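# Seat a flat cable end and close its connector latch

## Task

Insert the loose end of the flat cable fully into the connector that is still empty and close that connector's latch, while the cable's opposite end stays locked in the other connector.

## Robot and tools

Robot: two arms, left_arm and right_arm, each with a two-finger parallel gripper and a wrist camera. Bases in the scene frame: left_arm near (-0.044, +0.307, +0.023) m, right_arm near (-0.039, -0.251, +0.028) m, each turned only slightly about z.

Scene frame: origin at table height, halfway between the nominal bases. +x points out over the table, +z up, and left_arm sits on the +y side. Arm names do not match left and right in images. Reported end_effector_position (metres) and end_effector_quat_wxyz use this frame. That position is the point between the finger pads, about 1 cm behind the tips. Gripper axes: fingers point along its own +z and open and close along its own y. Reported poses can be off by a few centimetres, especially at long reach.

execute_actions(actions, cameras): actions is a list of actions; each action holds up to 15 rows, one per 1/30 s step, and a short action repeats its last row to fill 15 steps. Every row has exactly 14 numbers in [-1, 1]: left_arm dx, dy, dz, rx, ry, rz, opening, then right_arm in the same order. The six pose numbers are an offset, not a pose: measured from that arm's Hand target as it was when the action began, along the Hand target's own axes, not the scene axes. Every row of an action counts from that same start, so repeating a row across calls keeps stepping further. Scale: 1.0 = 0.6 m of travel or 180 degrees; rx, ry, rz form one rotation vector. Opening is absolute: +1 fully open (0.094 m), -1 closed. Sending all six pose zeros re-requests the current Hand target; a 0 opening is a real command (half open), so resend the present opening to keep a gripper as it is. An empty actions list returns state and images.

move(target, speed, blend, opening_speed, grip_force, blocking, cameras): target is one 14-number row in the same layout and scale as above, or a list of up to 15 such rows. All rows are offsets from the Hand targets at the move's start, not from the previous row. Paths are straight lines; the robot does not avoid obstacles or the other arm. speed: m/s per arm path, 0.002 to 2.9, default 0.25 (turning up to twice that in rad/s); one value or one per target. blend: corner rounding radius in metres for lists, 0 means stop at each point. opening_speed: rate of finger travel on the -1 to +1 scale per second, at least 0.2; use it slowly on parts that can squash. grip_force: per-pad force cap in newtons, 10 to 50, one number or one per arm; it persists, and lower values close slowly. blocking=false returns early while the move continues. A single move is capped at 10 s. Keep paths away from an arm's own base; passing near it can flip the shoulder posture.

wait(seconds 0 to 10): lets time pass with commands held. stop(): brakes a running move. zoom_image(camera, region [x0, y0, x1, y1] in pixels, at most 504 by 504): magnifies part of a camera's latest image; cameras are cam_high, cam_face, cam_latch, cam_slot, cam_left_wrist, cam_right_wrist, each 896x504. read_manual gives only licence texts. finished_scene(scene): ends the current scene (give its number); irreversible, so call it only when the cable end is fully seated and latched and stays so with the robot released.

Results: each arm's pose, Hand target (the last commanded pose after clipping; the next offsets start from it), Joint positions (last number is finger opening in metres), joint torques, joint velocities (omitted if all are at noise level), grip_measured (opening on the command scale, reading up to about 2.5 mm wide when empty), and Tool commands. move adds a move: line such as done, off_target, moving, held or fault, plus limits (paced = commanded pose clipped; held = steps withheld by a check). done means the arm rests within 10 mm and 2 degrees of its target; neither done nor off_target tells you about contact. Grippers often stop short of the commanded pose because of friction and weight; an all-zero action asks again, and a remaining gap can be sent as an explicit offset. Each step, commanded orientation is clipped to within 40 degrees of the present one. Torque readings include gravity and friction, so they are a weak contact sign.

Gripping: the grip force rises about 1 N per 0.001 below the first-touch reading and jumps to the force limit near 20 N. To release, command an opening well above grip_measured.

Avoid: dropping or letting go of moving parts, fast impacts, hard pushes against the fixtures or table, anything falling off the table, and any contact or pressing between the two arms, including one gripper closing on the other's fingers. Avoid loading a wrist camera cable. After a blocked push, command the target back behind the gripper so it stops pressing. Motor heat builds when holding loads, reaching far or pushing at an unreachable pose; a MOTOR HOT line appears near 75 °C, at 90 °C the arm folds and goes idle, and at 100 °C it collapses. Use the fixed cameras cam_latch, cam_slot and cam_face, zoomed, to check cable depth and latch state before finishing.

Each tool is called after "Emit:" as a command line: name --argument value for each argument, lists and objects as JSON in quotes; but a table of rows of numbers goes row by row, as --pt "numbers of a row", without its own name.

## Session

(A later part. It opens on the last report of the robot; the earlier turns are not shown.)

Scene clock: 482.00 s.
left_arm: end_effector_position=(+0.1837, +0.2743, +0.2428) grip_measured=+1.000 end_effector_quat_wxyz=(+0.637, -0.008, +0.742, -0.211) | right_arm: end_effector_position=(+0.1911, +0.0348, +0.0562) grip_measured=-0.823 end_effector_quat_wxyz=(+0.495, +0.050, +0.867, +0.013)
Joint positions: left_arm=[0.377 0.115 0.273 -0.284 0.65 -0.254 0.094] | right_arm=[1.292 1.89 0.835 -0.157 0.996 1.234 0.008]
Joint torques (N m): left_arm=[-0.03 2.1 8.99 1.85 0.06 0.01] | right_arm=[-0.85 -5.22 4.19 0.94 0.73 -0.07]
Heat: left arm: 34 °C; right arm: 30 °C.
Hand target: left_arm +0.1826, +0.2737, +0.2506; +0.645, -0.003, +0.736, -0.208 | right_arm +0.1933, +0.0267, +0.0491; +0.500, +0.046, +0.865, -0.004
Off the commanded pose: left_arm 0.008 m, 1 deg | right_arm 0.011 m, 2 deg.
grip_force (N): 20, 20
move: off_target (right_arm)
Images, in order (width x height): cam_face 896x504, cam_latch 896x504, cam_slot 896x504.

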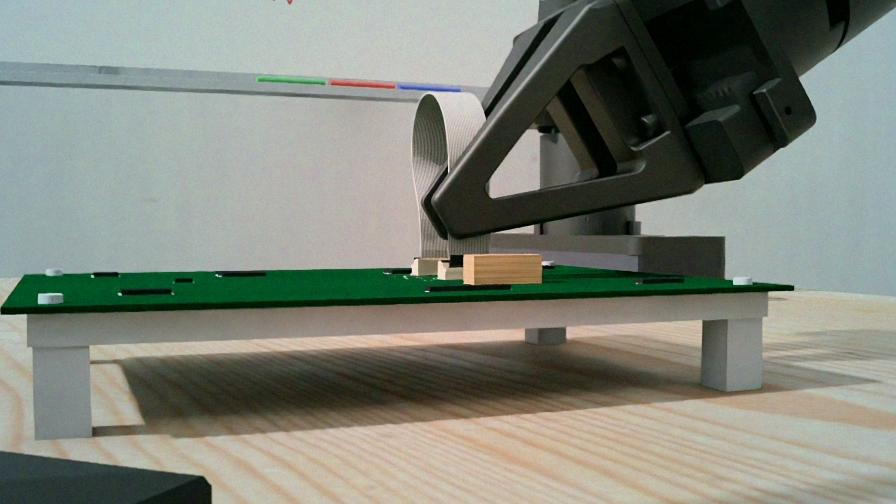

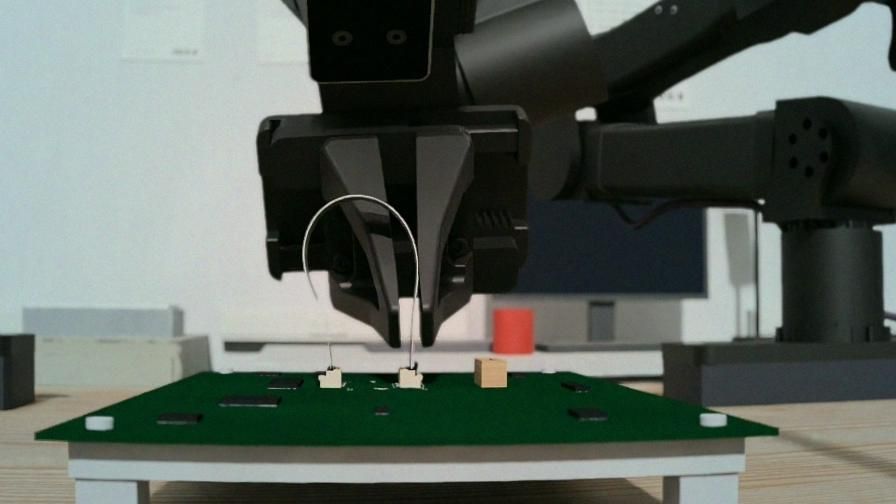

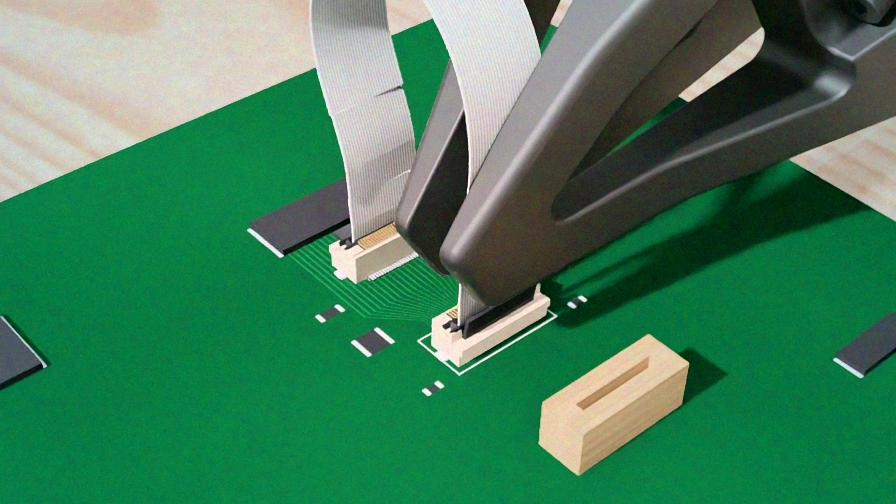

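Emit:
move --target '[0,0,0,0,0,0,1,-0.0003,-0.00398,0.00021,0,0,0,-0.82]' --speed 0.01 --cameras '["cam_latch"]'

Emit:
zoom_image --camera "cam_latch" --region '[360, 300, 460, 400]'

Scene clock: 486.03 s.
left_arm: end_effector_position=(+0.1837, +0.2743, +0.2428) grip_measured=+1.000 end_effector_quat_wxyz=(+0.637, -0.008, +0.742, -0.211) | right_arm: end_effector_position=(+0.1902, +0.0315, +0.0534) grip_measured=-0.823 end_effector_quat_wxyz=(+0.495, +0.047, +0.868, +0.009)
Joint positions: left_arm=[0.377 0.115 0.273 -0.284 0.65 -0.254 0.094] | right_arm=[1.292 1.89 0.821 -0.148 0.996 1.229 0.008]
Joint torques (N m): left_arm=[0.02 2.15 9.02 1.83 0.06 0.01] | right_arm=[-1.06 -5.61 4.4 0.92 0.73 -0.08]
Heat: left arm: 34 °C; right arm: 30 °C.
Hand target: left_arm +0.1826, +0.2737, +0.2506; +0.645, -0.003, +0.736, -0.208 | right_arm +0.1933, +0.0245, +0.0491; +0.500, +0.046, +0.865, -0.004
Off the commanded pose: left_arm 0.008 m, 1 deg | right_arm 0.009 m, 2 deg.
grip_force (N): 20, 20
move: done
Images, in order (width x height): cam_latch 896x504.

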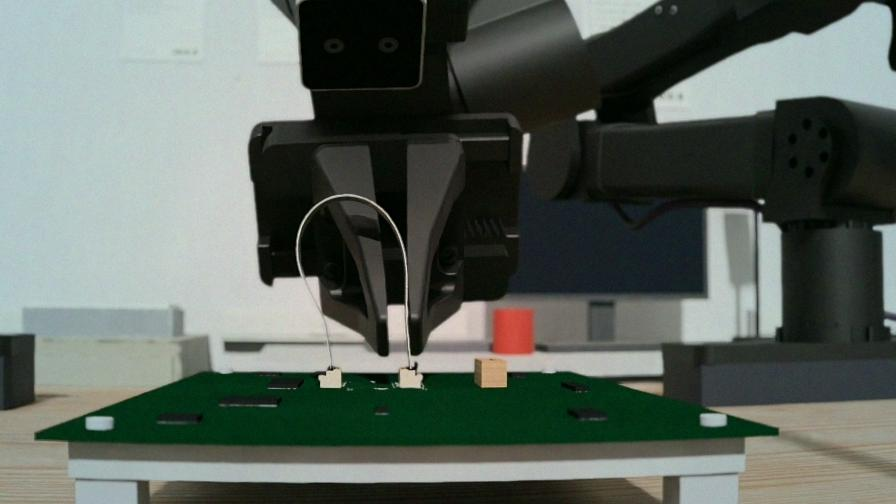

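Scaled by 5.040 from the camera's 896x504 image, which has a finer 1280x720 frame.

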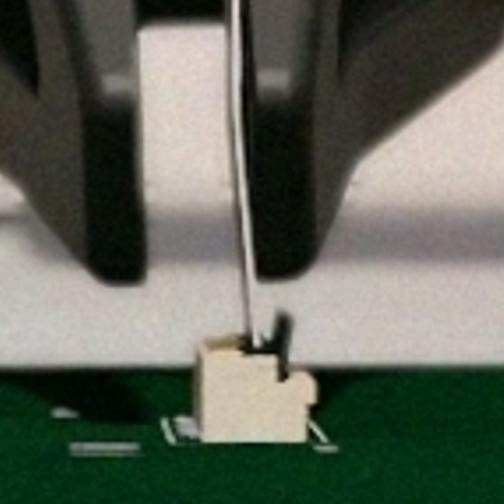

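Emit:
move --target '[0,0,0,0,0,0,1,0.0027,-0.00096,0.00142,0.00096,0.00024,-0.00164,-0.785]' --speed 0.01 --opening_speed 0.2 --cameras '["cam_latch"]'

Emit:
zoom_image --camera "cam_latch" --region '[360, 300, 460, 400]'

Scene clock: 488.37 s.
left_arm: end_effector_position=(+0.1837, +0.2743, +0.2428) grip_measured=+1.000 end_effector_quat_wxyz=(+0.637, -0.008, +0.742, -0.211) | right_arm: end_effector_position=(+0.1902, +0.0316, +0.0534) grip_measured=-0.788 end_effector_quat_wxyz=(+0.495, +0.047, +0.868, +0.010)
Joint positions: left_arm=[0.377 0.115 0.273 -0.284 0.65 -0.254 0.094] | right_arm=[1.292 1.89 0.821 -0.148 0.996 1.229 0.01]
Joint torques (N m): left_arm=[-0.02 2.15 9.03 1.83 0.07 0] | right_arm=[-1.03 -5.12 4.4 0.93 0.72 -0.06]
Heat: left arm: 34 °C; right arm: 30 °C.
Hand target: left_arm +0.1826, +0.2737, +0.2506; +0.645, -0.003, +0.736, -0.208 | right_arm +0.1932, +0.0239, +0.0473; +0.499, +0.045, +0.865, -0.006
Off the commanded pose: left_arm 0.008 m, 1 deg | right_arm 0.010 m, 2 deg.
grip_force (N): 20, 20
move: done
Images, in order (width x height): cam_latch 896x504.

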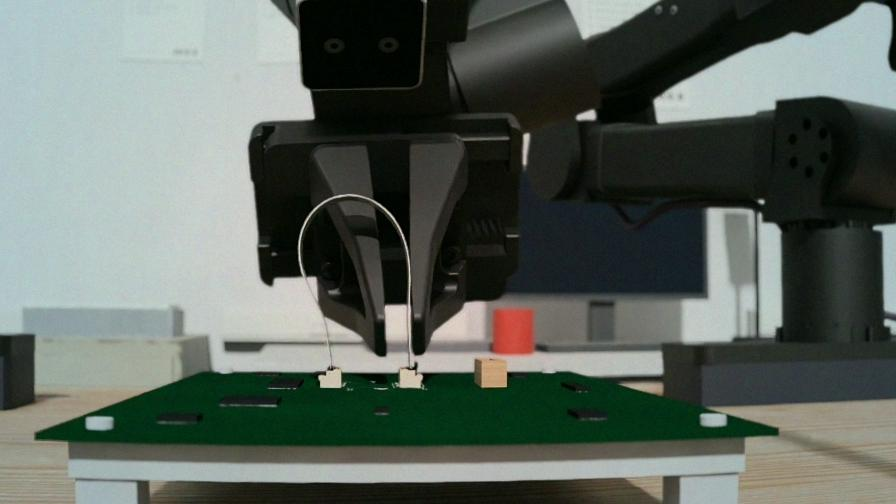

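Scaled by 5.040 from the camera's 896x504 image, which has a finer 1280x720 frame.

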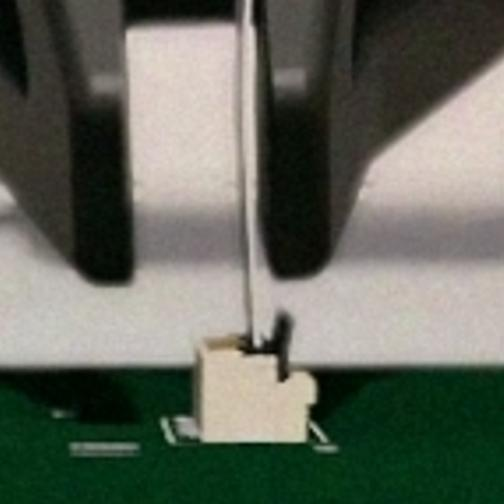

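Emit:
move --target '[0,0,0,0,0,0,1,0.0016,-0.00057,0.00085,0.00057,0.00015,-0.00097,-0.81]' --speed 0.01 --opening_speed 0.2 --cameras '["cam_latch"]'

Emit:
zoom_image --camera "cam_latch" --region '[360, 300, 460, 400]'

Scene clock: 490.40 s.
left_arm: end_effector_position=(+0.1837, +0.2743, +0.2428) grip_measured=+1.000 end_effector_quat_wxyz=(+0.637, -0.008, +0.742, -0.211) | right_arm: end_effector_position=(+0.1901, +0.0312, +0.0517) grip_measured=-0.807 end_effector_quat_wxyz=(+0.494, +0.046, +0.868, +0.008)
Joint positions: left_arm=[0.377 0.115 0.273 -0.284 0.65 -0.254 0.094] | right_arm=[1.292 1.895 0.821 -0.147 0.996 1.229 0.009]
Joint torques (N m): left_arm=[0.02 2.09 8.99 1.83 0.08 0.01] | right_arm=[-1.03 -5.35 4.36 0.92 0.73 -0.05]
Heat: left arm: 34 °C; right arm: 30 °C.
Hand target: left_arm +0.1826, +0.2737, +0.2506; +0.645, -0.003, +0.736, -0.208 | right_arm +0.1931, +0.0237, +0.0463; +0.499, +0.044, +0.866, -0.008
Off the commanded pose: left_arm 0.008 m, 1 deg | right_arm 0.010 m, 2 deg.
grip_force (N): 20, 20
move: done
Images, in order (width x height): cam_latch 896x504.

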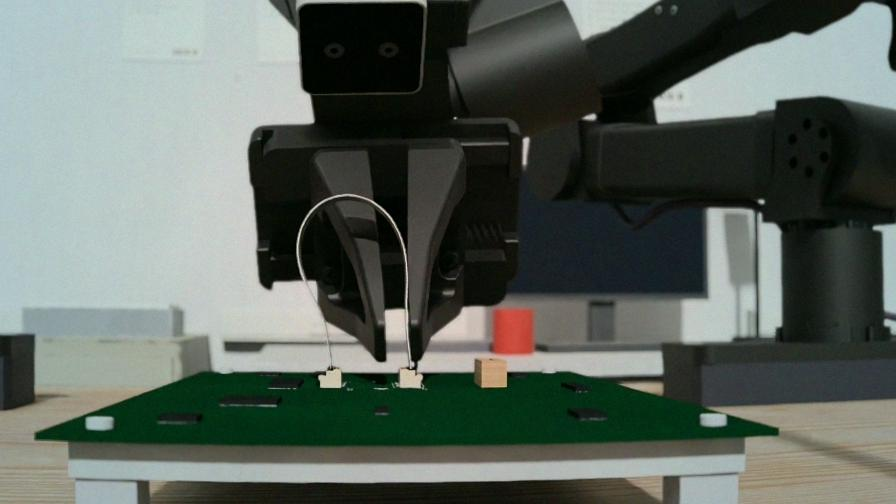

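Scaled by 5.040 from the camera's 896x504 image, which has a finer 1280x720 frame.

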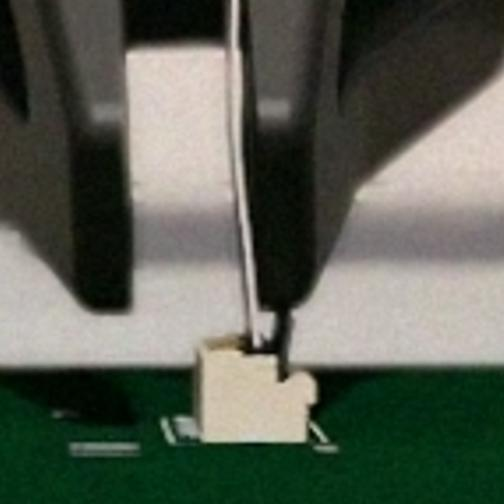

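Emit:
zoom_image --camera "cam_latch" --region '[390, 350, 430, 390]'

Scaled by 12.600 from the camera's 896x504 image, which has a finer 1280x720 frame.

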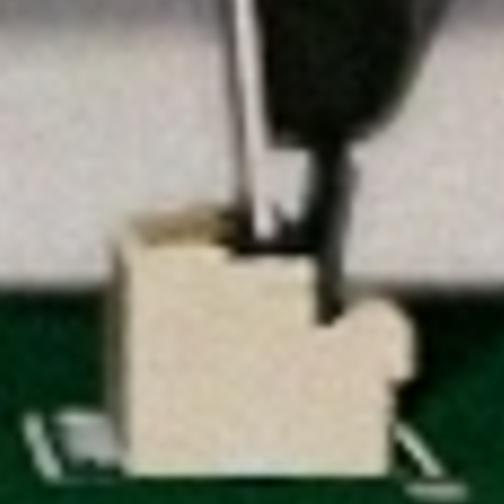

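Emit:
move --target '[0,0,0,0,0,0,1,0.0013,-0.00046,0.0007,0.00046,0.00012,-0.0008,-0.81]' --speed 0.01 --cameras '["cam_latch"]'

Emit:
zoom_image --camera "cam_latch" --region '[390, 350, 430, 390]'

Scene clock: 492.43 s.
left_arm: end_effector_position=(+0.1837, +0.2743, +0.2428) grip_measured=+1.000 end_effector_quat_wxyz=(+0.637, -0.008, +0.742, -0.211) | right_arm: end_effector_position=(+0.1901, +0.0312, +0.0517) grip_measured=-0.807 end_effector_quat_wxyz=(+0.494, +0.046, +0.868, +0.008)
Joint positions: left_arm=[0.377 0.115 0.273 -0.284 0.65 -0.254 0.094] | right_arm=[1.292 1.895 0.821 -0.147 0.996 1.229 0.009]
Joint torques (N m): left_arm=[-0.05 2.14 9.03 1.83 0.06 0.02] | right_arm=[-1.06 -5.09 4.44 0.92 0.72 -0.05]
Heat: left arm: 34 °C; right arm: 30 °C.
Hand target: left_arm +0.1826, +0.2737, +0.2506; +0.645, -0.003, +0.736, -0.208 | right_arm +0.1931, +0.0234, +0.0454; +0.499, +0.043, +0.866, -0.009
Off the commanded pose: left_arm 0.008 m, 1 deg | right_arm 0.010 m, 2 deg.
grip_force (N): 20, 20
move: done
Images, in order (width x height): cam_latch 896x504.

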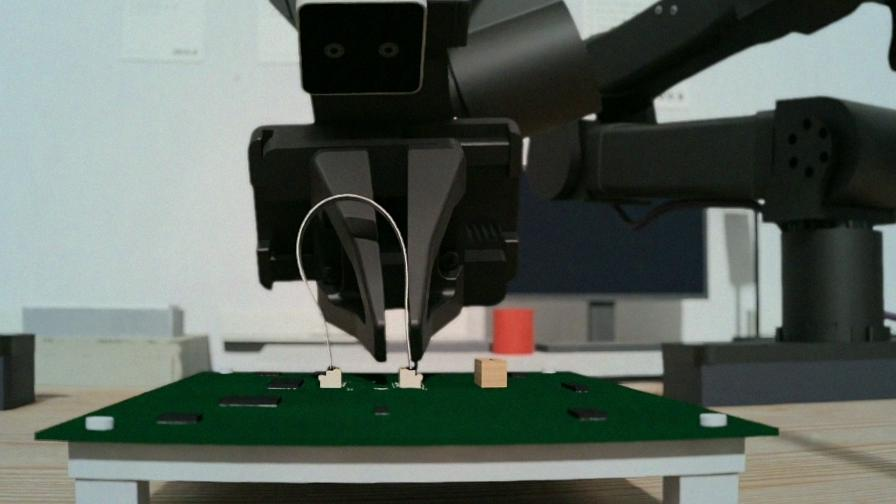

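Scaled by 12.600 from the camera's 896x504 image, which has a finer 1280x720 frame.

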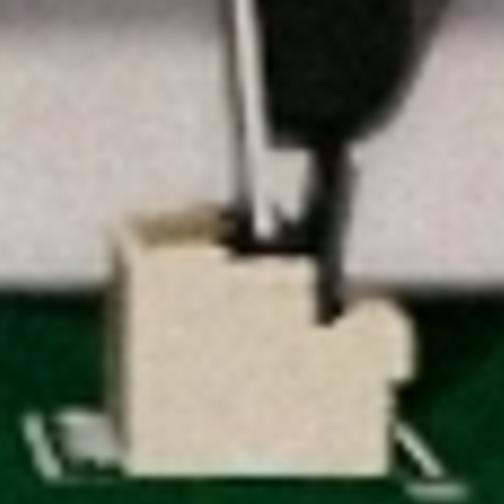

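Emit:
move --target '[0,0,0,0,0,0,1,0.0011,-0.0004,0.0006,0.0004,0.0001,-0.0007,-0.81]' --speed 0.01 --cameras '["cam_latch"]'

Emit:
zoom_image --camera "cam_latch" --region '[390, 350, 430, 390]'

Scene clock: 493.73 s.
left_arm: end_effector_position=(+0.1837, +0.2743, +0.2428) grip_measured=+1.000 end_effector_quat_wxyz=(+0.637, -0.008, +0.742, -0.211) | right_arm: end_effector_position=(+0.1902, +0.0314, +0.0512) grip_measured=-0.807 end_effector_quat_wxyz=(+0.495, +0.046, +0.868, +0.008)
Joint positions: left_arm=[0.377 0.115 0.273 -0.284 0.65 -0.254 0.094] | right_arm=[1.292 1.898 0.821 -0.143 0.997 1.229 0.009]
Joint torques (N m): left_arm=[-0.01 2.13 9.05 1.84 0.08 0] | right_arm=[-1.05 -5.2 4.36 0.89 0.71 -0.07]
Heat: left arm: 34 °C; right arm: 30 °C.
Hand target: left_arm +0.1826, +0.2737, +0.2506; +0.645, -0.003, +0.736, -0.208 | right_arm +0.1930, +0.0232, +0.0446; +0.499, +0.042, +0.866, -0.010
Off the commanded pose: left_arm 0.008 m, 1 deg | right_arm 0.011 m, 2 deg.
grip_force (N): 20, 20
move: off_target (right_arm)
Images, in order (width x height): cam_latch 896x504.

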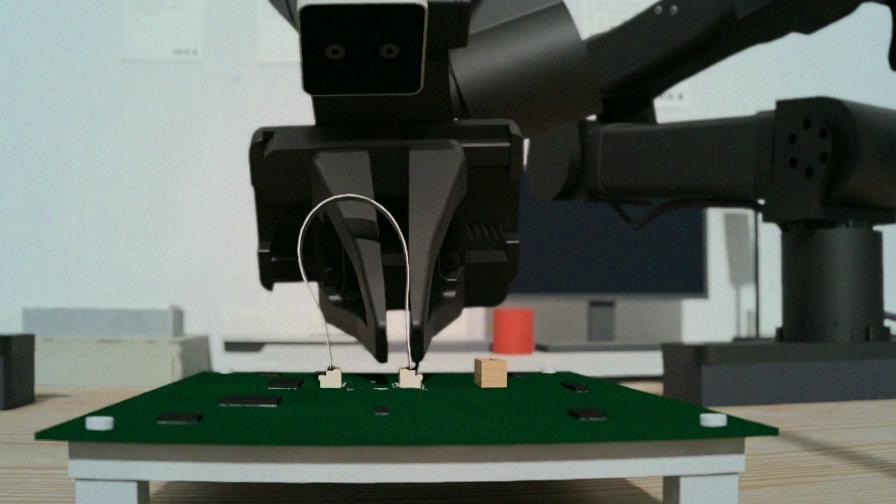

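Scaled by 12.600 from the camera's 896x504 image, which has a finer 1280x720 frame.

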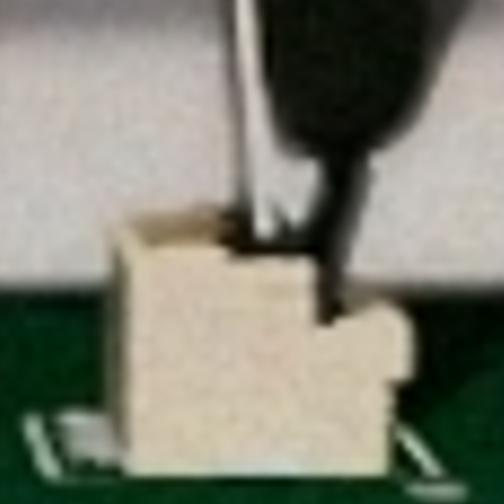

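Emit:
move --target '[0,0,0,0,0,0,1,0.0013,-0.00046,0.0007,0.00046,0.00012,-0.0008,-0.76]' --speed 0.01 --opening_speed 0.2 --cameras '["cam_latch"]'

Emit:
zoom_image --camera "cam_latch" --region '[390, 350, 430, 390]'

Scene clock: 495.17 s.
left_arm: end_effector_position=(+0.1837, +0.2743, +0.2428) grip_measured=+1.000 end_effector_quat_wxyz=(+0.637, -0.008, +0.742, -0.211) | right_arm: end_effector_position=(+0.1904, +0.0318, +0.0507) grip_measured=-0.763 end_effector_quat_wxyz=(+0.495, +0.046, +0.868, +0.008)
Joint positions: left_arm=[0.377 0.115 0.273 -0.284 0.65 -0.254 0.094] | right_arm=[1.292 1.901 0.821 -0.139 0.997 1.229 0.011]
Joint torques (N m): left_arm=[0.05 2.13 9.02 1.82 0.08 0.01] | right_arm=[-1.09 -5.11 4.38 0.86 0.73 -0.06]
Heat: left arm: 34 °C; right arm: 30 °C.
Hand target: left_arm +0.1826, +0.2737, +0.2506; +0.645, -0.003, +0.736, -0.208 | right_arm +0.1930, +0.0229, +0.0437; +0.498, +0.042, +0.866, -0.012
Off the commanded pose: left_arm 0.008 m, 1 deg | right_arm 0.012 m, 2 deg.
grip_force (N): 20, 20
move: off_target (right_arm)
Images, in order (width x height): cam_latch 896x504.

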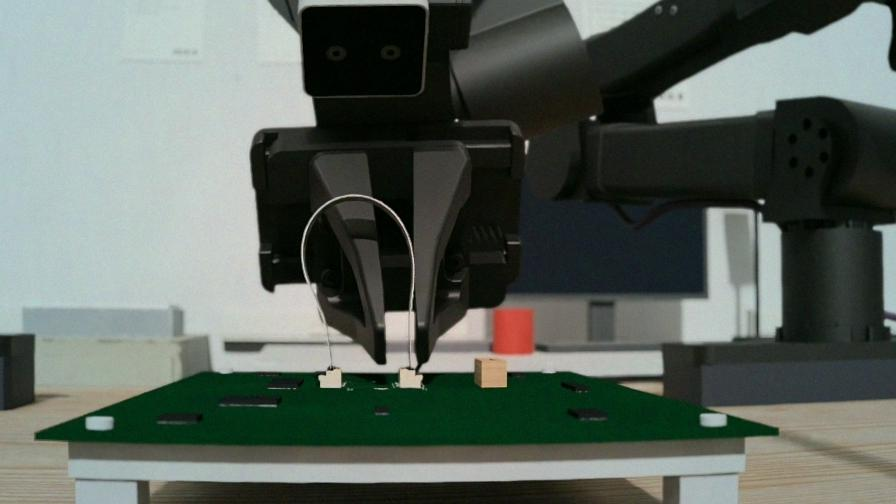

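Scaled by 12.600 from the camera's 896x504 image, which has a finer 1280x720 frame.

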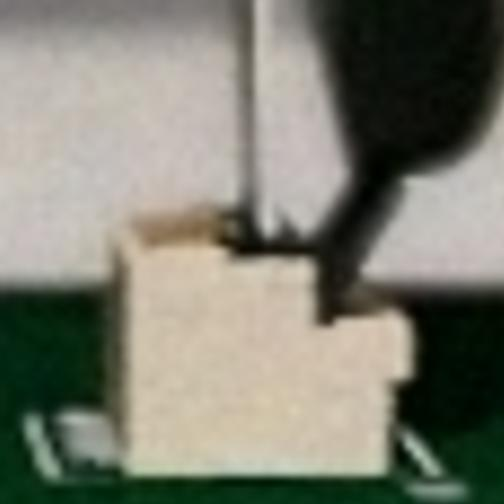

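Emit:
move --target '[0,0,0,0,0,0,1,0.0018,-0.0006,0.00095,0.0006,0.00015,-0.0011,-0.70]' --speed 0.01 --opening_speed 0.2 --cameras '["cam_latch"]'

Emit:
zoom_image --camera "cam_latch" --region '[390, 350, 430, 390]'

Scene clock: 496.30 s.
left_arm: end_effector_position=(+0.1837, +0.2743, +0.2428) grip_measured=+1.000 end_effector_quat_wxyz=(+0.637, -0.008, +0.742, -0.211) | right_arm: end_effector_position=(+0.1903, +0.0316, +0.0498) grip_measured=-0.703 end_effector_quat_wxyz=(+0.495, +0.046, +0.868, +0.007)
Joint positions: left_arm=[0.377 0.115 0.273 -0.284 0.65 -0.254 0.094] | right_arm=[1.292 1.904 0.821 -0.139 0.997 1.228 0.014]
Joint torques (N m): left_arm=[0.01 2.1 9.01 1.83 0.06 0.01] | right_arm=[-1.07 -5.03 4.41 0.85 0.72 -0.06]
Heat: left arm: 34 °C; right arm: 30 °C.
Hand target: left_arm +0.1826, +0.2737, +0.2506; +0.645, -0.003, +0.736, -0.208 | right_arm +0.1929, +0.0226, +0.0425; +0.498, +0.041, +0.866, -0.013
Off the commanded pose: left_arm 0.008 m, 1 deg | right_arm 0.012 m, 2 deg.
grip_force (N): 20, 20
move: off_target (right_arm)
Images, in order (width x height): cam_latch 896x504.

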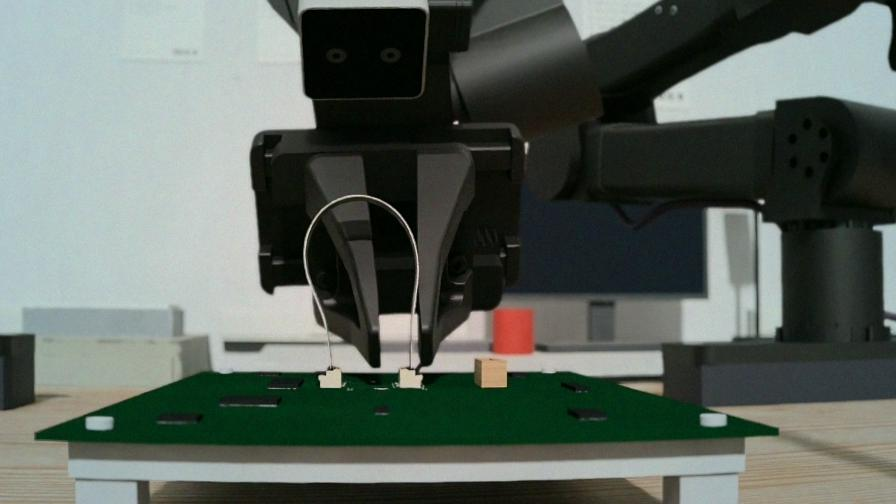

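Scaled by 12.600 from the camera's 896x504 image, which has a finer 1280x720 frame.

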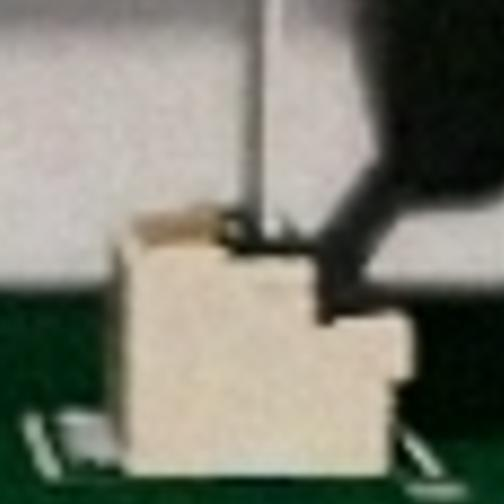

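Emit:
move --target '[0,0,0,0,0,0,1,0.0022,-0.0008,0.0012,0.0008,0.0002,-0.0014,-0.67]' --speed 0.01 --opening_speed 0.2 --cameras '["cam_latch"]'

Emit:
zoom_image --camera "cam_latch" --region '[390, 350, 430, 390]'

Scene clock: 497.60 s.
left_arm: end_effector_position=(+0.1837, +0.2743, +0.2428) grip_measured=+1.000 end_effector_quat_wxyz=(+0.637, -0.008, +0.742, -0.211) | right_arm: end_effector_position=(+0.1901, +0.0307, +0.0469) grip_measured=-0.673 end_effector_quat_wxyz=(+0.494, +0.043, +0.868, +0.003)
Joint positions: left_arm=[0.377 0.115 0.273 -0.284 0.65 -0.254 0.094] | right_arm=[1.292 1.913 0.821 -0.139 0.997 1.227 0.015]
Joint torques (N m): left_arm=[-0.02 2.14 9.02 1.81 0.07 0] | right_arm=[-1.05 -5.39 4.38 0.83 0.73 -0.07]
Heat: left arm: 34 °C; right arm: 30 °C.
Hand target: left_arm +0.1826, +0.2737, +0.2506; +0.645, -0.003, +0.736, -0.208 | right_arm +0.1928, +0.0221, +0.0409; +0.498, +0.039, +0.866, -0.016
Off the commanded pose: left_arm 0.008 m, 1 deg | right_arm 0.011 m, 2 deg.
grip_force (N): 20, 20
move: off_target (right_arm)
Images, in order (width x height): cam_latch 896x504.

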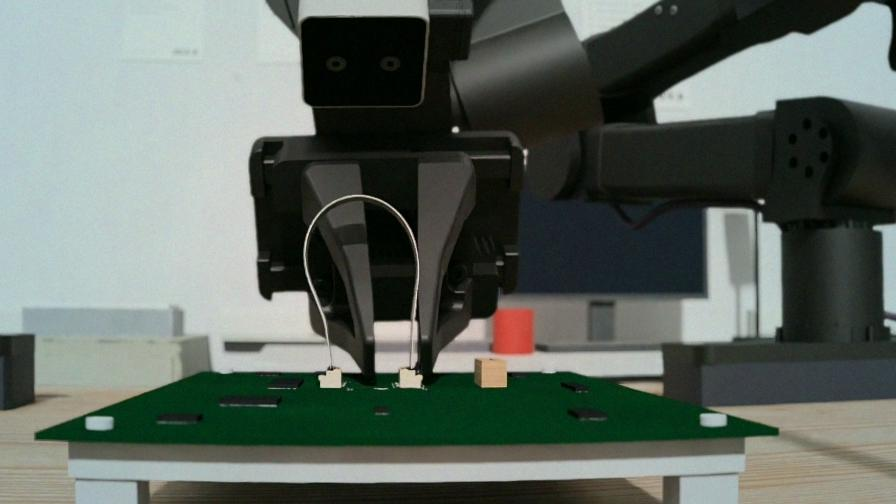

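Scaled by 12.600 from the camera's 896x504 image, which has a finer 1280x720 frame.

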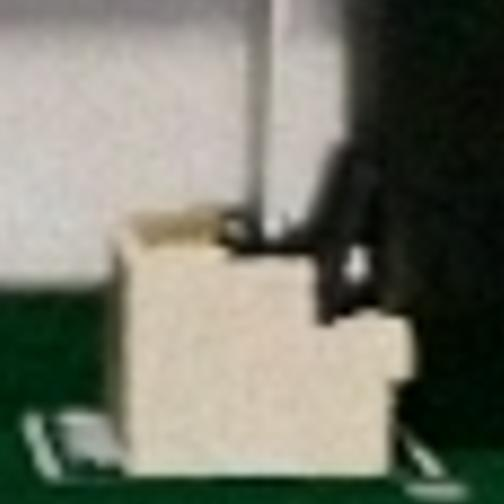

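Emit:
move --target '[0,0,0,0,0,0,1,-0.01496,0.00453,-0.00795,-0.00524,-0.00136,0.00898,-0.67]' --speed 0.01

Emit:
move --target '[0,0,0,0,0,0,1,-0.01496,0.00453,-0.00795,-0.00524,-0.00136,0.00898,-0.67]' --speed 0.01 --cameras '["cam_latch"]'

Emit:
zoom_image --camera "cam_latch" --region '[360, 300, 460, 400]'

Scene clock: 501.63 s.
left_arm: end_effector_position=(+0.1837, +0.2743, +0.2428) grip_measured=+1.000 end_effector_quat_wxyz=(+0.637, -0.008, +0.742, -0.211) | right_arm: end_effector_position=(+0.1901, +0.0307, +0.0469) grip_measured=-0.673 end_effector_quat_wxyz=(+0.494, +0.043, +0.868, +0.003)
Joint positions: left_arm=[0.377 0.115 0.273 -0.284 0.65 -0.254 0.094] | right_arm=[1.292 1.913 0.821 -0.139 0.997 1.227 0.015]
Joint torques (N m): left_arm=[0.02 2.14 9.01 1.84 0.06 0] | right_arm=[-1.09 -7.92 4.19 0.85 0.71 -0.05]
Heat: left arm: 34 °C; right arm: 30 °C.
Hand target: left_arm +0.1826, +0.2737, +0.2506; +0.645, -0.003, +0.736, -0.208 | right_arm +0.1934, +0.0247, +0.0511; +0.500, +0.047, +0.865, -0.001
Off the commanded pose: left_arm 0.008 m, 1 deg | right_arm 0.008 m, 1 deg.
grip_force (N): 20, 20
move: done

Scene clock: 503.53 s.
left_arm: end_effector_position=(+0.1837, +0.2743, +0.2428) grip_measured=+1.000 end_effector_quat_wxyz=(+0.637, -0.008, +0.742, -0.211) | right_arm: end_effector_position=(+0.1912, +0.0321, +0.0525) grip_measured=-0.673 end_effector_quat_wxyz=(+0.494, +0.049, +0.868, +0.011)
Joint positions: left_arm=[0.377 0.115 0.273 -0.284 0.65 -0.254 0.094] | right_arm=[1.289 1.893 0.821 -0.139 0.994 1.227 0.015]
Joint torques (N m): left_arm=[-0.06 2.11 9.01 1.82 0.07 0] | right_arm=[-0.85 -9.13 4.08 0.85 0.72 -0.06]
Heat: left arm: 34 °C; right arm: 30 °C.
Hand target: left_arm +0.1826, +0.2737, +0.2506; +0.645, -0.003, +0.736, -0.208 | right_arm +0.1939, +0.0269, +0.0614; +0.502, +0.055, +0.863, +0.013
Off the commanded pose: left_arm 0.008 m, 1 deg | right_arm 0.011 m, 1 deg.
grip_force (N): 20, 20
move: off_target (right_arm)
Images, in order (width x height): cam_latch 896x504.

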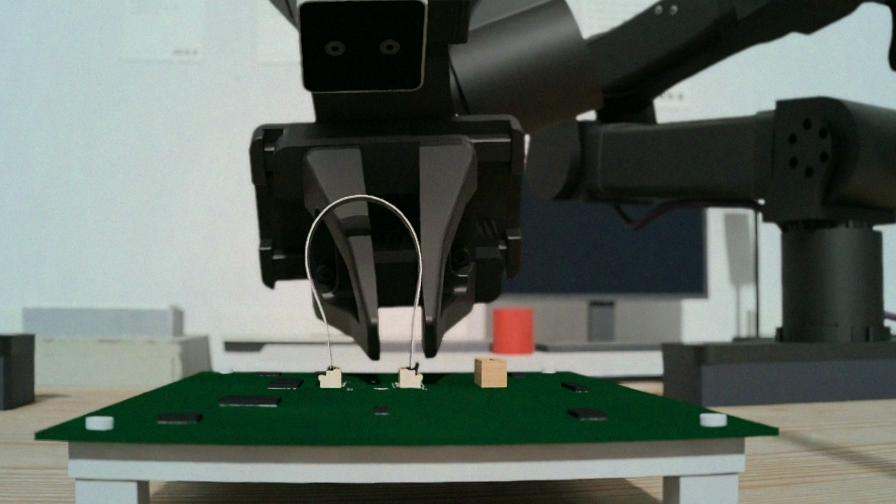

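Scaled by 5.040 from the camera's 896x504 image, which has a finer 1280x720 frame.

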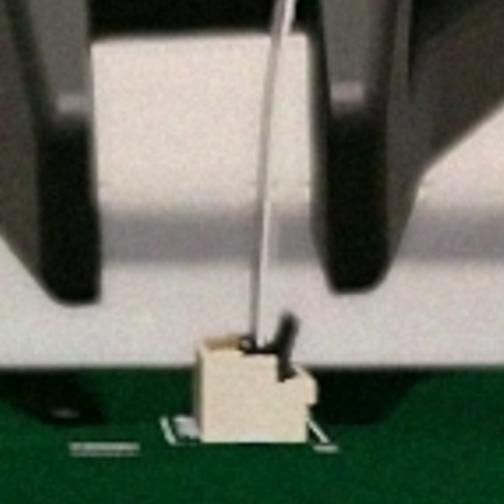

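Emit:
move --target '[0,0,0,0,0,0,1,0,0,0,0,0,0,-0.81]' --speed 0.01 --opening_speed 0.2

Emit:
move --target '[0,0,0,0,0,0,1,0.018,-0.0055,0.0095,0.0063,0.0016,-0.0108,-0.81]' --speed 0.01 --cameras '["cam_latch"]'

Emit:
zoom_image --camera "cam_latch" --region '[360, 300, 460, 400]'

Scene clock: 505.43 s.
left_arm: end_effector_position=(+0.1837, +0.2743, +0.2428) grip_measured=+1.000 end_effector_quat_wxyz=(+0.637, -0.008, +0.742, -0.211) | right_arm: end_effector_position=(+0.1912, +0.0321, +0.0525) grip_measured=-0.807 end_effector_quat_wxyz=(+0.494, +0.049, +0.868, +0.011)
Joint positions: left_arm=[0.377 0.115 0.273 -0.284 0.65 -0.254 0.094] | right_arm=[1.289 1.893 0.821 -0.139 0.994 1.227 0.009]
Joint torques (N m): left_arm=[0.02 2.11 9.03 1.83 0.07 -0.01] | right_arm=[-0.81 -9.09 4.08 0.87 0.72 -0.04]
Heat: left arm: 34 °C; right arm: 30 °C.
Hand target: left_arm +0.1826, +0.2737, +0.2506; +0.645, -0.003, +0.736, -0.208 | right_arm +0.1939, +0.0269, +0.0614; +0.502, +0.055, +0.863, +0.013
Off the commanded pose: left_arm 0.008 m, 1 deg | right_arm 0.011 m, 1 deg.
grip_force (N): 20, 20
move: off_target (right_arm)

Scene clock: 507.63 s.
left_arm: end_effector_position=(+0.1837, +0.2743, +0.2428) grip_measured=+1.000 end_effector_quat_wxyz=(+0.637, -0.008, +0.742, -0.211) | right_arm: end_effector_position=(+0.1912, +0.0321, +0.0525) grip_measured=-0.807 end_effector_quat_wxyz=(+0.494, +0.049, +0.868, +0.011)
Joint positions: left_arm=[0.377 0.115 0.273 -0.284 0.65 -0.254 0.094] | right_arm=[1.289 1.893 0.821 -0.139 0.994 1.227 0.009]
Joint torques (N m): left_arm=[-0.02 2.1 9.03 1.84 0.06 0.01] | right_arm=[-0.76 -5.81 4.49 0.85 0.74 -0.04]
Heat: left arm: 34 °C; right arm: 30 °C.
Hand target: left_arm +0.1826, +0.2737, +0.2506; +0.645, -0.003, +0.736, -0.208 | right_arm +0.1933, +0.0246, +0.0490; +0.500, +0.046, +0.865, -0.004
Off the commanded pose: left_arm 0.008 m, 1 deg | right_arm 0.008 m, 2 deg.
grip_force (N): 20, 20
move: done
Images, in order (width x height): cam_latch 896x504.

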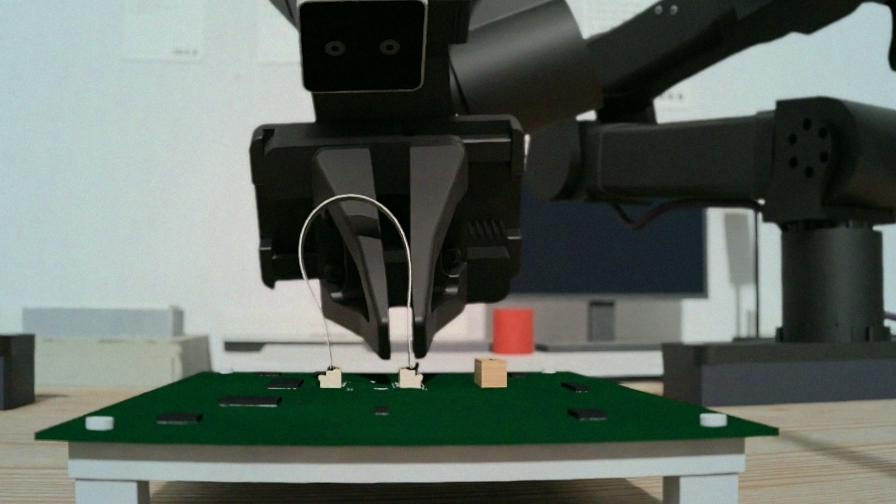

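Scaled by 5.040 from the camera's 896x504 image, which has a finer 1280x720 frame.

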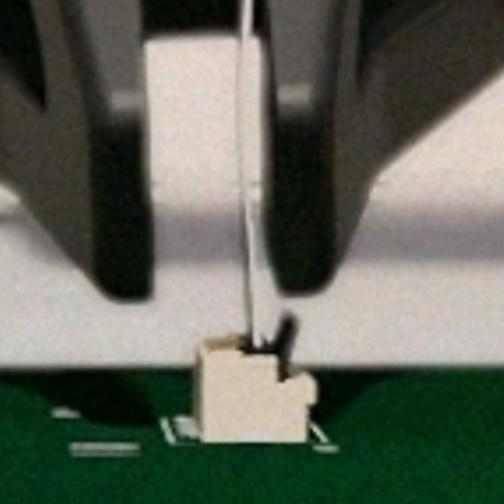

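Emit:
move --target '[0,0,0,0,0,0,1,0.0036,-0.0012,0.0019,0.0013,0.0003,-0.0022,-0.81]' --speed 0.01 --cameras '["cam_latch"]'

Emit:
zoom_image --camera "cam_latch" --region '[390, 350, 430, 390]'

Scene clock: 509.03 s.
left_arm: end_effector_position=(+0.1837, +0.2743, +0.2428) grip_measured=+1.000 end_effector_quat_wxyz=(+0.637, -0.008, +0.742, -0.211) | right_arm: end_effector_position=(+0.1912, +0.0321, +0.0525) grip_measured=-0.807 end_effector_quat_wxyz=(+0.494, +0.049, +0.868, +0.011)
Joint positions: left_arm=[0.377 0.115 0.273 -0.284 0.65 -0.254 0.094] | right_arm=[1.289 1.893 0.821 -0.139 0.994 1.227 0.009]
Joint torques (N m): left_arm=[0.01 2.17 8.98 1.82 0.06 0] | right_arm=[-0.76 -5.23 4.55 0.87 0.74 -0.07]
Heat: left arm: 34 °C; right arm: 30 °C.
Hand target: left_arm +0.1826, +0.2737, +0.2506; +0.645, -0.003, +0.736, -0.208 | right_arm +0.1932, +0.0240, +0.0465; +0.499, +0.044, +0.865, -0.008
Off the commanded pose: left_arm 0.008 m, 1 deg | right_arm 0.010 m, 2 deg.
grip_force (N): 20, 20
move: done
Images, in order (width x height): cam_latch 896x504.

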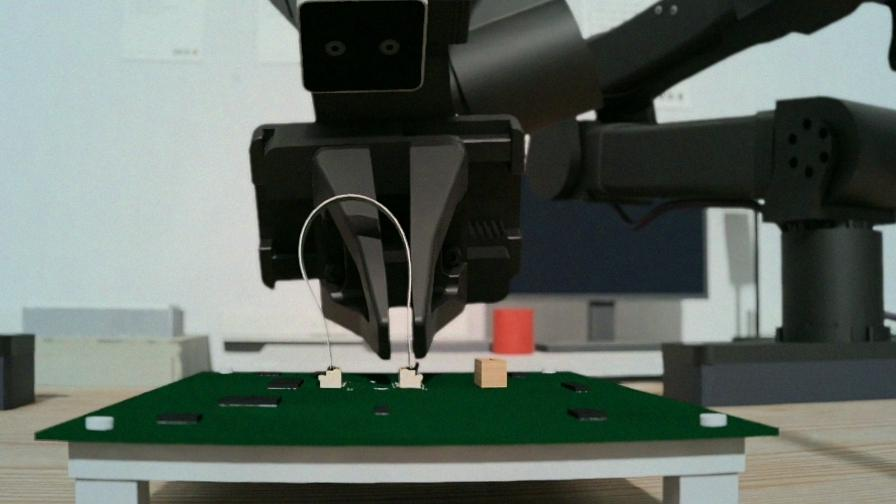

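Scaled by 12.600 from the camera's 896x504 image, which has a finer 1280x720 frame.

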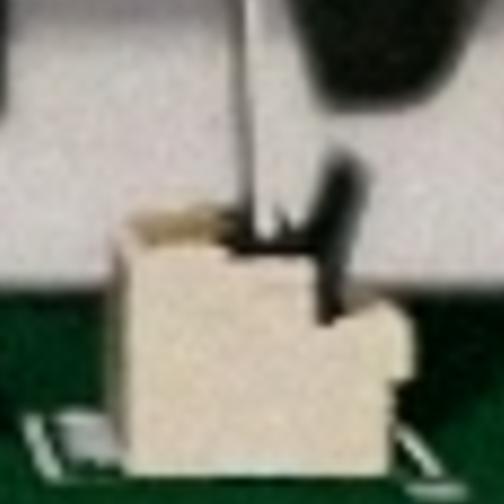

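Emit:
move --target '[0,0,0,0,0,0,1,0.0013,-0.00046,0.0007,0.00046,0.00012,-0.0008,-0.83]' --speed 0.01 --cameras '["cam_latch"]'

Emit:
zoom_image --camera "cam_latch" --region '[390, 350, 430, 390]'

Scene clock: 510.53 s.
left_arm: end_effector_position=(+0.1837, +0.2743, +0.2428) grip_measured=+1.000 end_effector_quat_wxyz=(+0.637, -0.008, +0.742, -0.211) | right_arm: end_effector_position=(+0.1911, +0.0316, +0.0512) grip_measured=-0.827 end_effector_quat_wxyz=(+0.494, +0.048, +0.868, +0.009)
Joint positions: left_arm=[0.377 0.115 0.273 -0.284 0.65 -0.254 0.094] | right_arm=[1.289 1.898 0.821 -0.139 0.994 1.227 0.008]
Joint torques (N m): left_arm=[0.05 2.11 9.05 1.83 0.06 0.01] | right_arm=[-0.75 -5.34 4.51 0.86 0.75 -0.05]
Heat: left arm: 34 °C; right arm: 30 °C.
Hand target: left_arm +0.1826, +0.2737, +0.2506; +0.645, -0.003, +0.736, -0.208 | right_arm +0.1931, +0.0237, +0.0456; +0.499, +0.043, +0.866, -0.009
Off the commanded pose: left_arm 0.008 m, 1 deg | right_arm 0.010 m, 2 deg.
grip_force (N): 20, 20
move: done
Images, in order (width x height): cam_latch 896x504.

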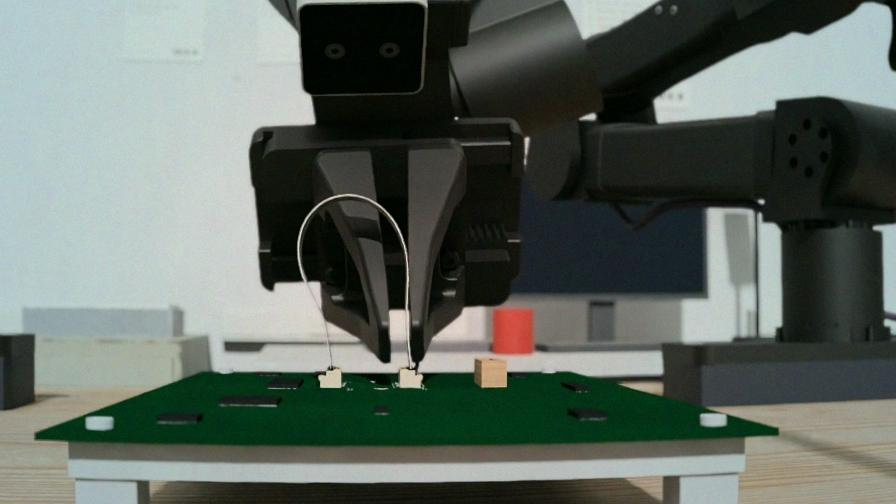

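Scaled by 12.600 from the camera's 896x504 image, which has a finer 1280x720 frame.

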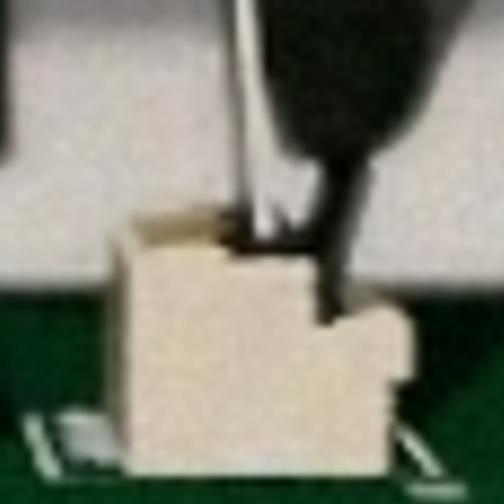

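Emit:
move --target '[0,0,0,0,0,0,1,0.0013,-0.00046,0.0007,0.00046,0.00012,-0.0008,-0.83]' --speed 0.01

Emit:
move --target '[0,0,0,0,0,0,1,0.0009,-0.0003,0.00047,0.0003,0.0001,-0.00055,-0.80]' --speed 0.01 --opening_speed 0.2 --cameras '["cam_latch"]'

Emit:
zoom_image --camera "cam_latch" --region '[390, 350, 430, 390]'

Scene clock: 512.20 s.
left_arm: end_effector_position=(+0.1837, +0.2743, +0.2428) grip_measured=+1.000 end_effector_quat_wxyz=(+0.637, -0.008, +0.742, -0.211) | right_arm: end_effector_position=(+0.1911, +0.0316, +0.0512) grip_measured=-0.827 end_effector_quat_wxyz=(+0.494, +0.048, +0.868, +0.009)
Joint positions: left_arm=[0.377 0.115 0.273 -0.284 0.65 -0.254 0.094] | right_arm=[1.289 1.898 0.821 -0.139 0.994 1.227 0.008]
Joint torques (N m): left_arm=[-0.01 2.14 9.05 1.83 0.07 0] | right_arm=[-0.77 -5.05 4.56 0.86 0.74 -0.07]
Heat: left arm: 34 °C; right arm: 30 °C.
Hand target: left_arm +0.1826, +0.2737, +0.2506; +0.645, -0.003, +0.736, -0.208 | right_arm +0.1931, +0.0235, +0.0447; +0.499, +0.042, +0.866, -0.010
Off the commanded pose: left_arm 0.008 m, 1 deg | right_arm 0.011 m, 2 deg.
grip_force (N): 20, 20
move: off_target (right_arm)

Scene clock: 512.90 s.
left_arm: end_effector_position=(+0.1837, +0.2743, +0.2428) grip_measured=+1.000 end_effector_quat_wxyz=(+0.637, -0.008, +0.742, -0.211) | right_arm: end_effector_position=(+0.1912, +0.0316, +0.0510) grip_measured=-0.803 end_effector_quat_wxyz=(+0.495, +0.048, +0.868, +0.009)
Joint positions: left_arm=[0.377 0.115 0.273 -0.284 0.65 -0.254 0.094] | right_arm=[1.289 1.899 0.821 -0.137 0.995 1.227 0.009]
Joint torques (N m): left_arm=[0.01 2.11 9.01 1.83 0.06 0] | right_arm=[-0.84 -5.07 4.51 0.84 0.74 -0.06]
Heat: left arm: 34 °C; right arm: 30 °C.
Hand target: left_arm +0.1826, +0.2737, +0.2506; +0.645, -0.003, +0.736, -0.208 | right_arm +0.1930, +0.0234, +0.0441; +0.498, +0.042, +0.866, -0.011
Off the commanded pose: left_arm 0.008 m, 1 deg | right_arm 0.011 m, 2 deg.
grip_force (N): 20, 20
move: off_target (right_arm)
Images, in order (width x height): cam_latch 896x504.

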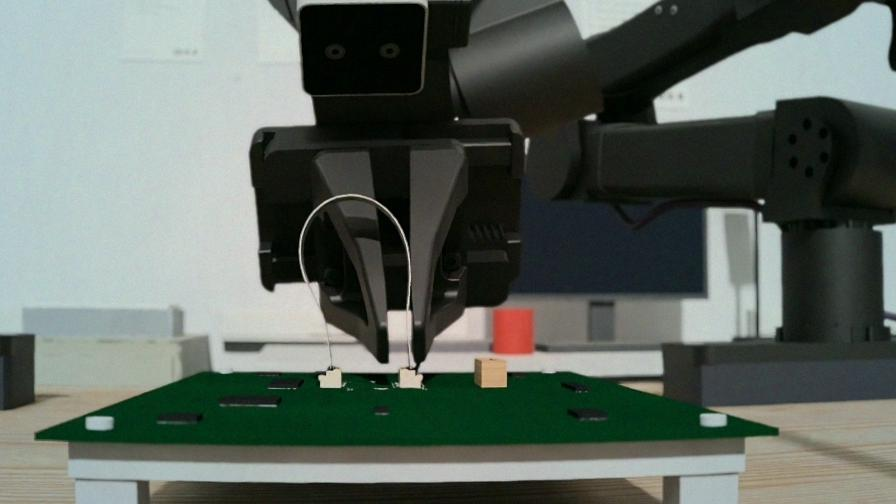

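Scaled by 12.600 from the camera's 896x504 image, which has a finer 1280x720 frame.

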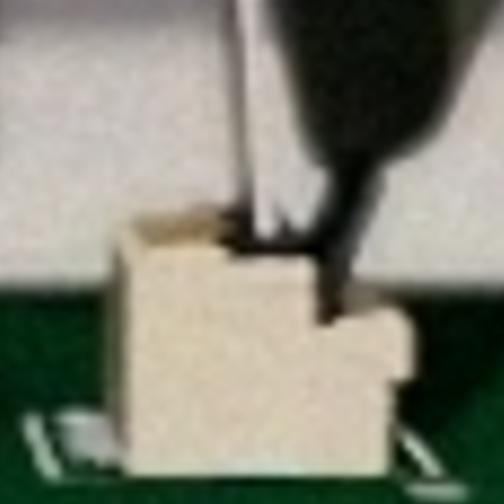

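Emit:
move --target '[0,0,0,0,0,0,1,0.0009,-0.0003,0.00047,0.0003,0.0001,-0.00055,-0.775]' --speed 0.01 --opening_speed 0.2 --cameras '["cam_latch"]'

Emit:
zoom_image --camera "cam_latch" --region '[390, 350, 430, 390]'

Scene clock: 516.20 s.
left_arm: end_effector_position=(+0.1837, +0.2743, +0.2428) grip_measured=+1.000 end_effector_quat_wxyz=(+0.637, -0.008, +0.742, -0.211) | right_arm: end_effector_position=(+0.1913, +0.0316, +0.0506) grip_measured=-0.778 end_effector_quat_wxyz=(+0.495, +0.048, +0.868, +0.009)
Joint positions: left_arm=[0.377 0.115 0.273 -0.284 0.65 -0.254 0.094] | right_arm=[1.289 1.901 0.821 -0.136 0.996 1.227 0.01]
Joint torques (N m): left_arm=[0.02 2.13 9.01 1.83 0.08 0] | right_arm=[-0.73 -5.01 4.51 0.84 0.73 -0.07]
Heat: left arm: 34 °C; right arm: 30 °C.
Hand target: left_arm +0.1826, +0.2737, +0.2506; +0.645, -0.003, +0.736, -0.208 | right_arm +0.1930, +0.0232, +0.0435; +0.498, +0.041, +0.866, -0.012
Off the commanded pose: left_arm 0.008 m, 1 deg | right_arm 0.011 m, 2 deg.
grip_force (N): 20, 20
move: off_target (right_arm)
Images, in order (width x height): cam_latch 896x504.

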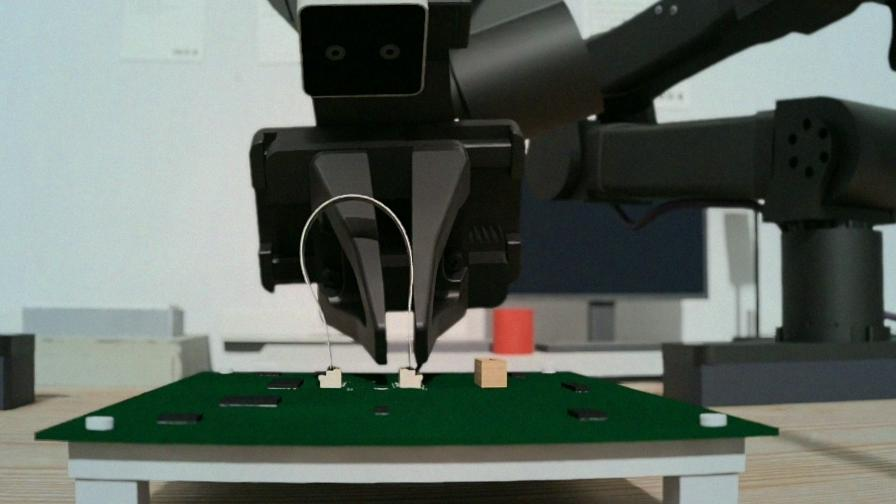

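Scaled by 12.600 from the camera's 896x504 image, which has a finer 1280x720 frame.

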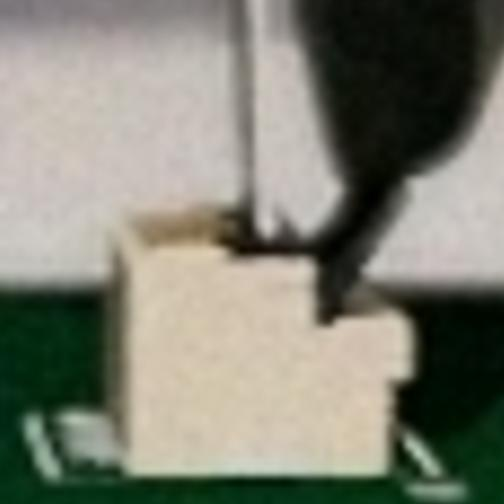

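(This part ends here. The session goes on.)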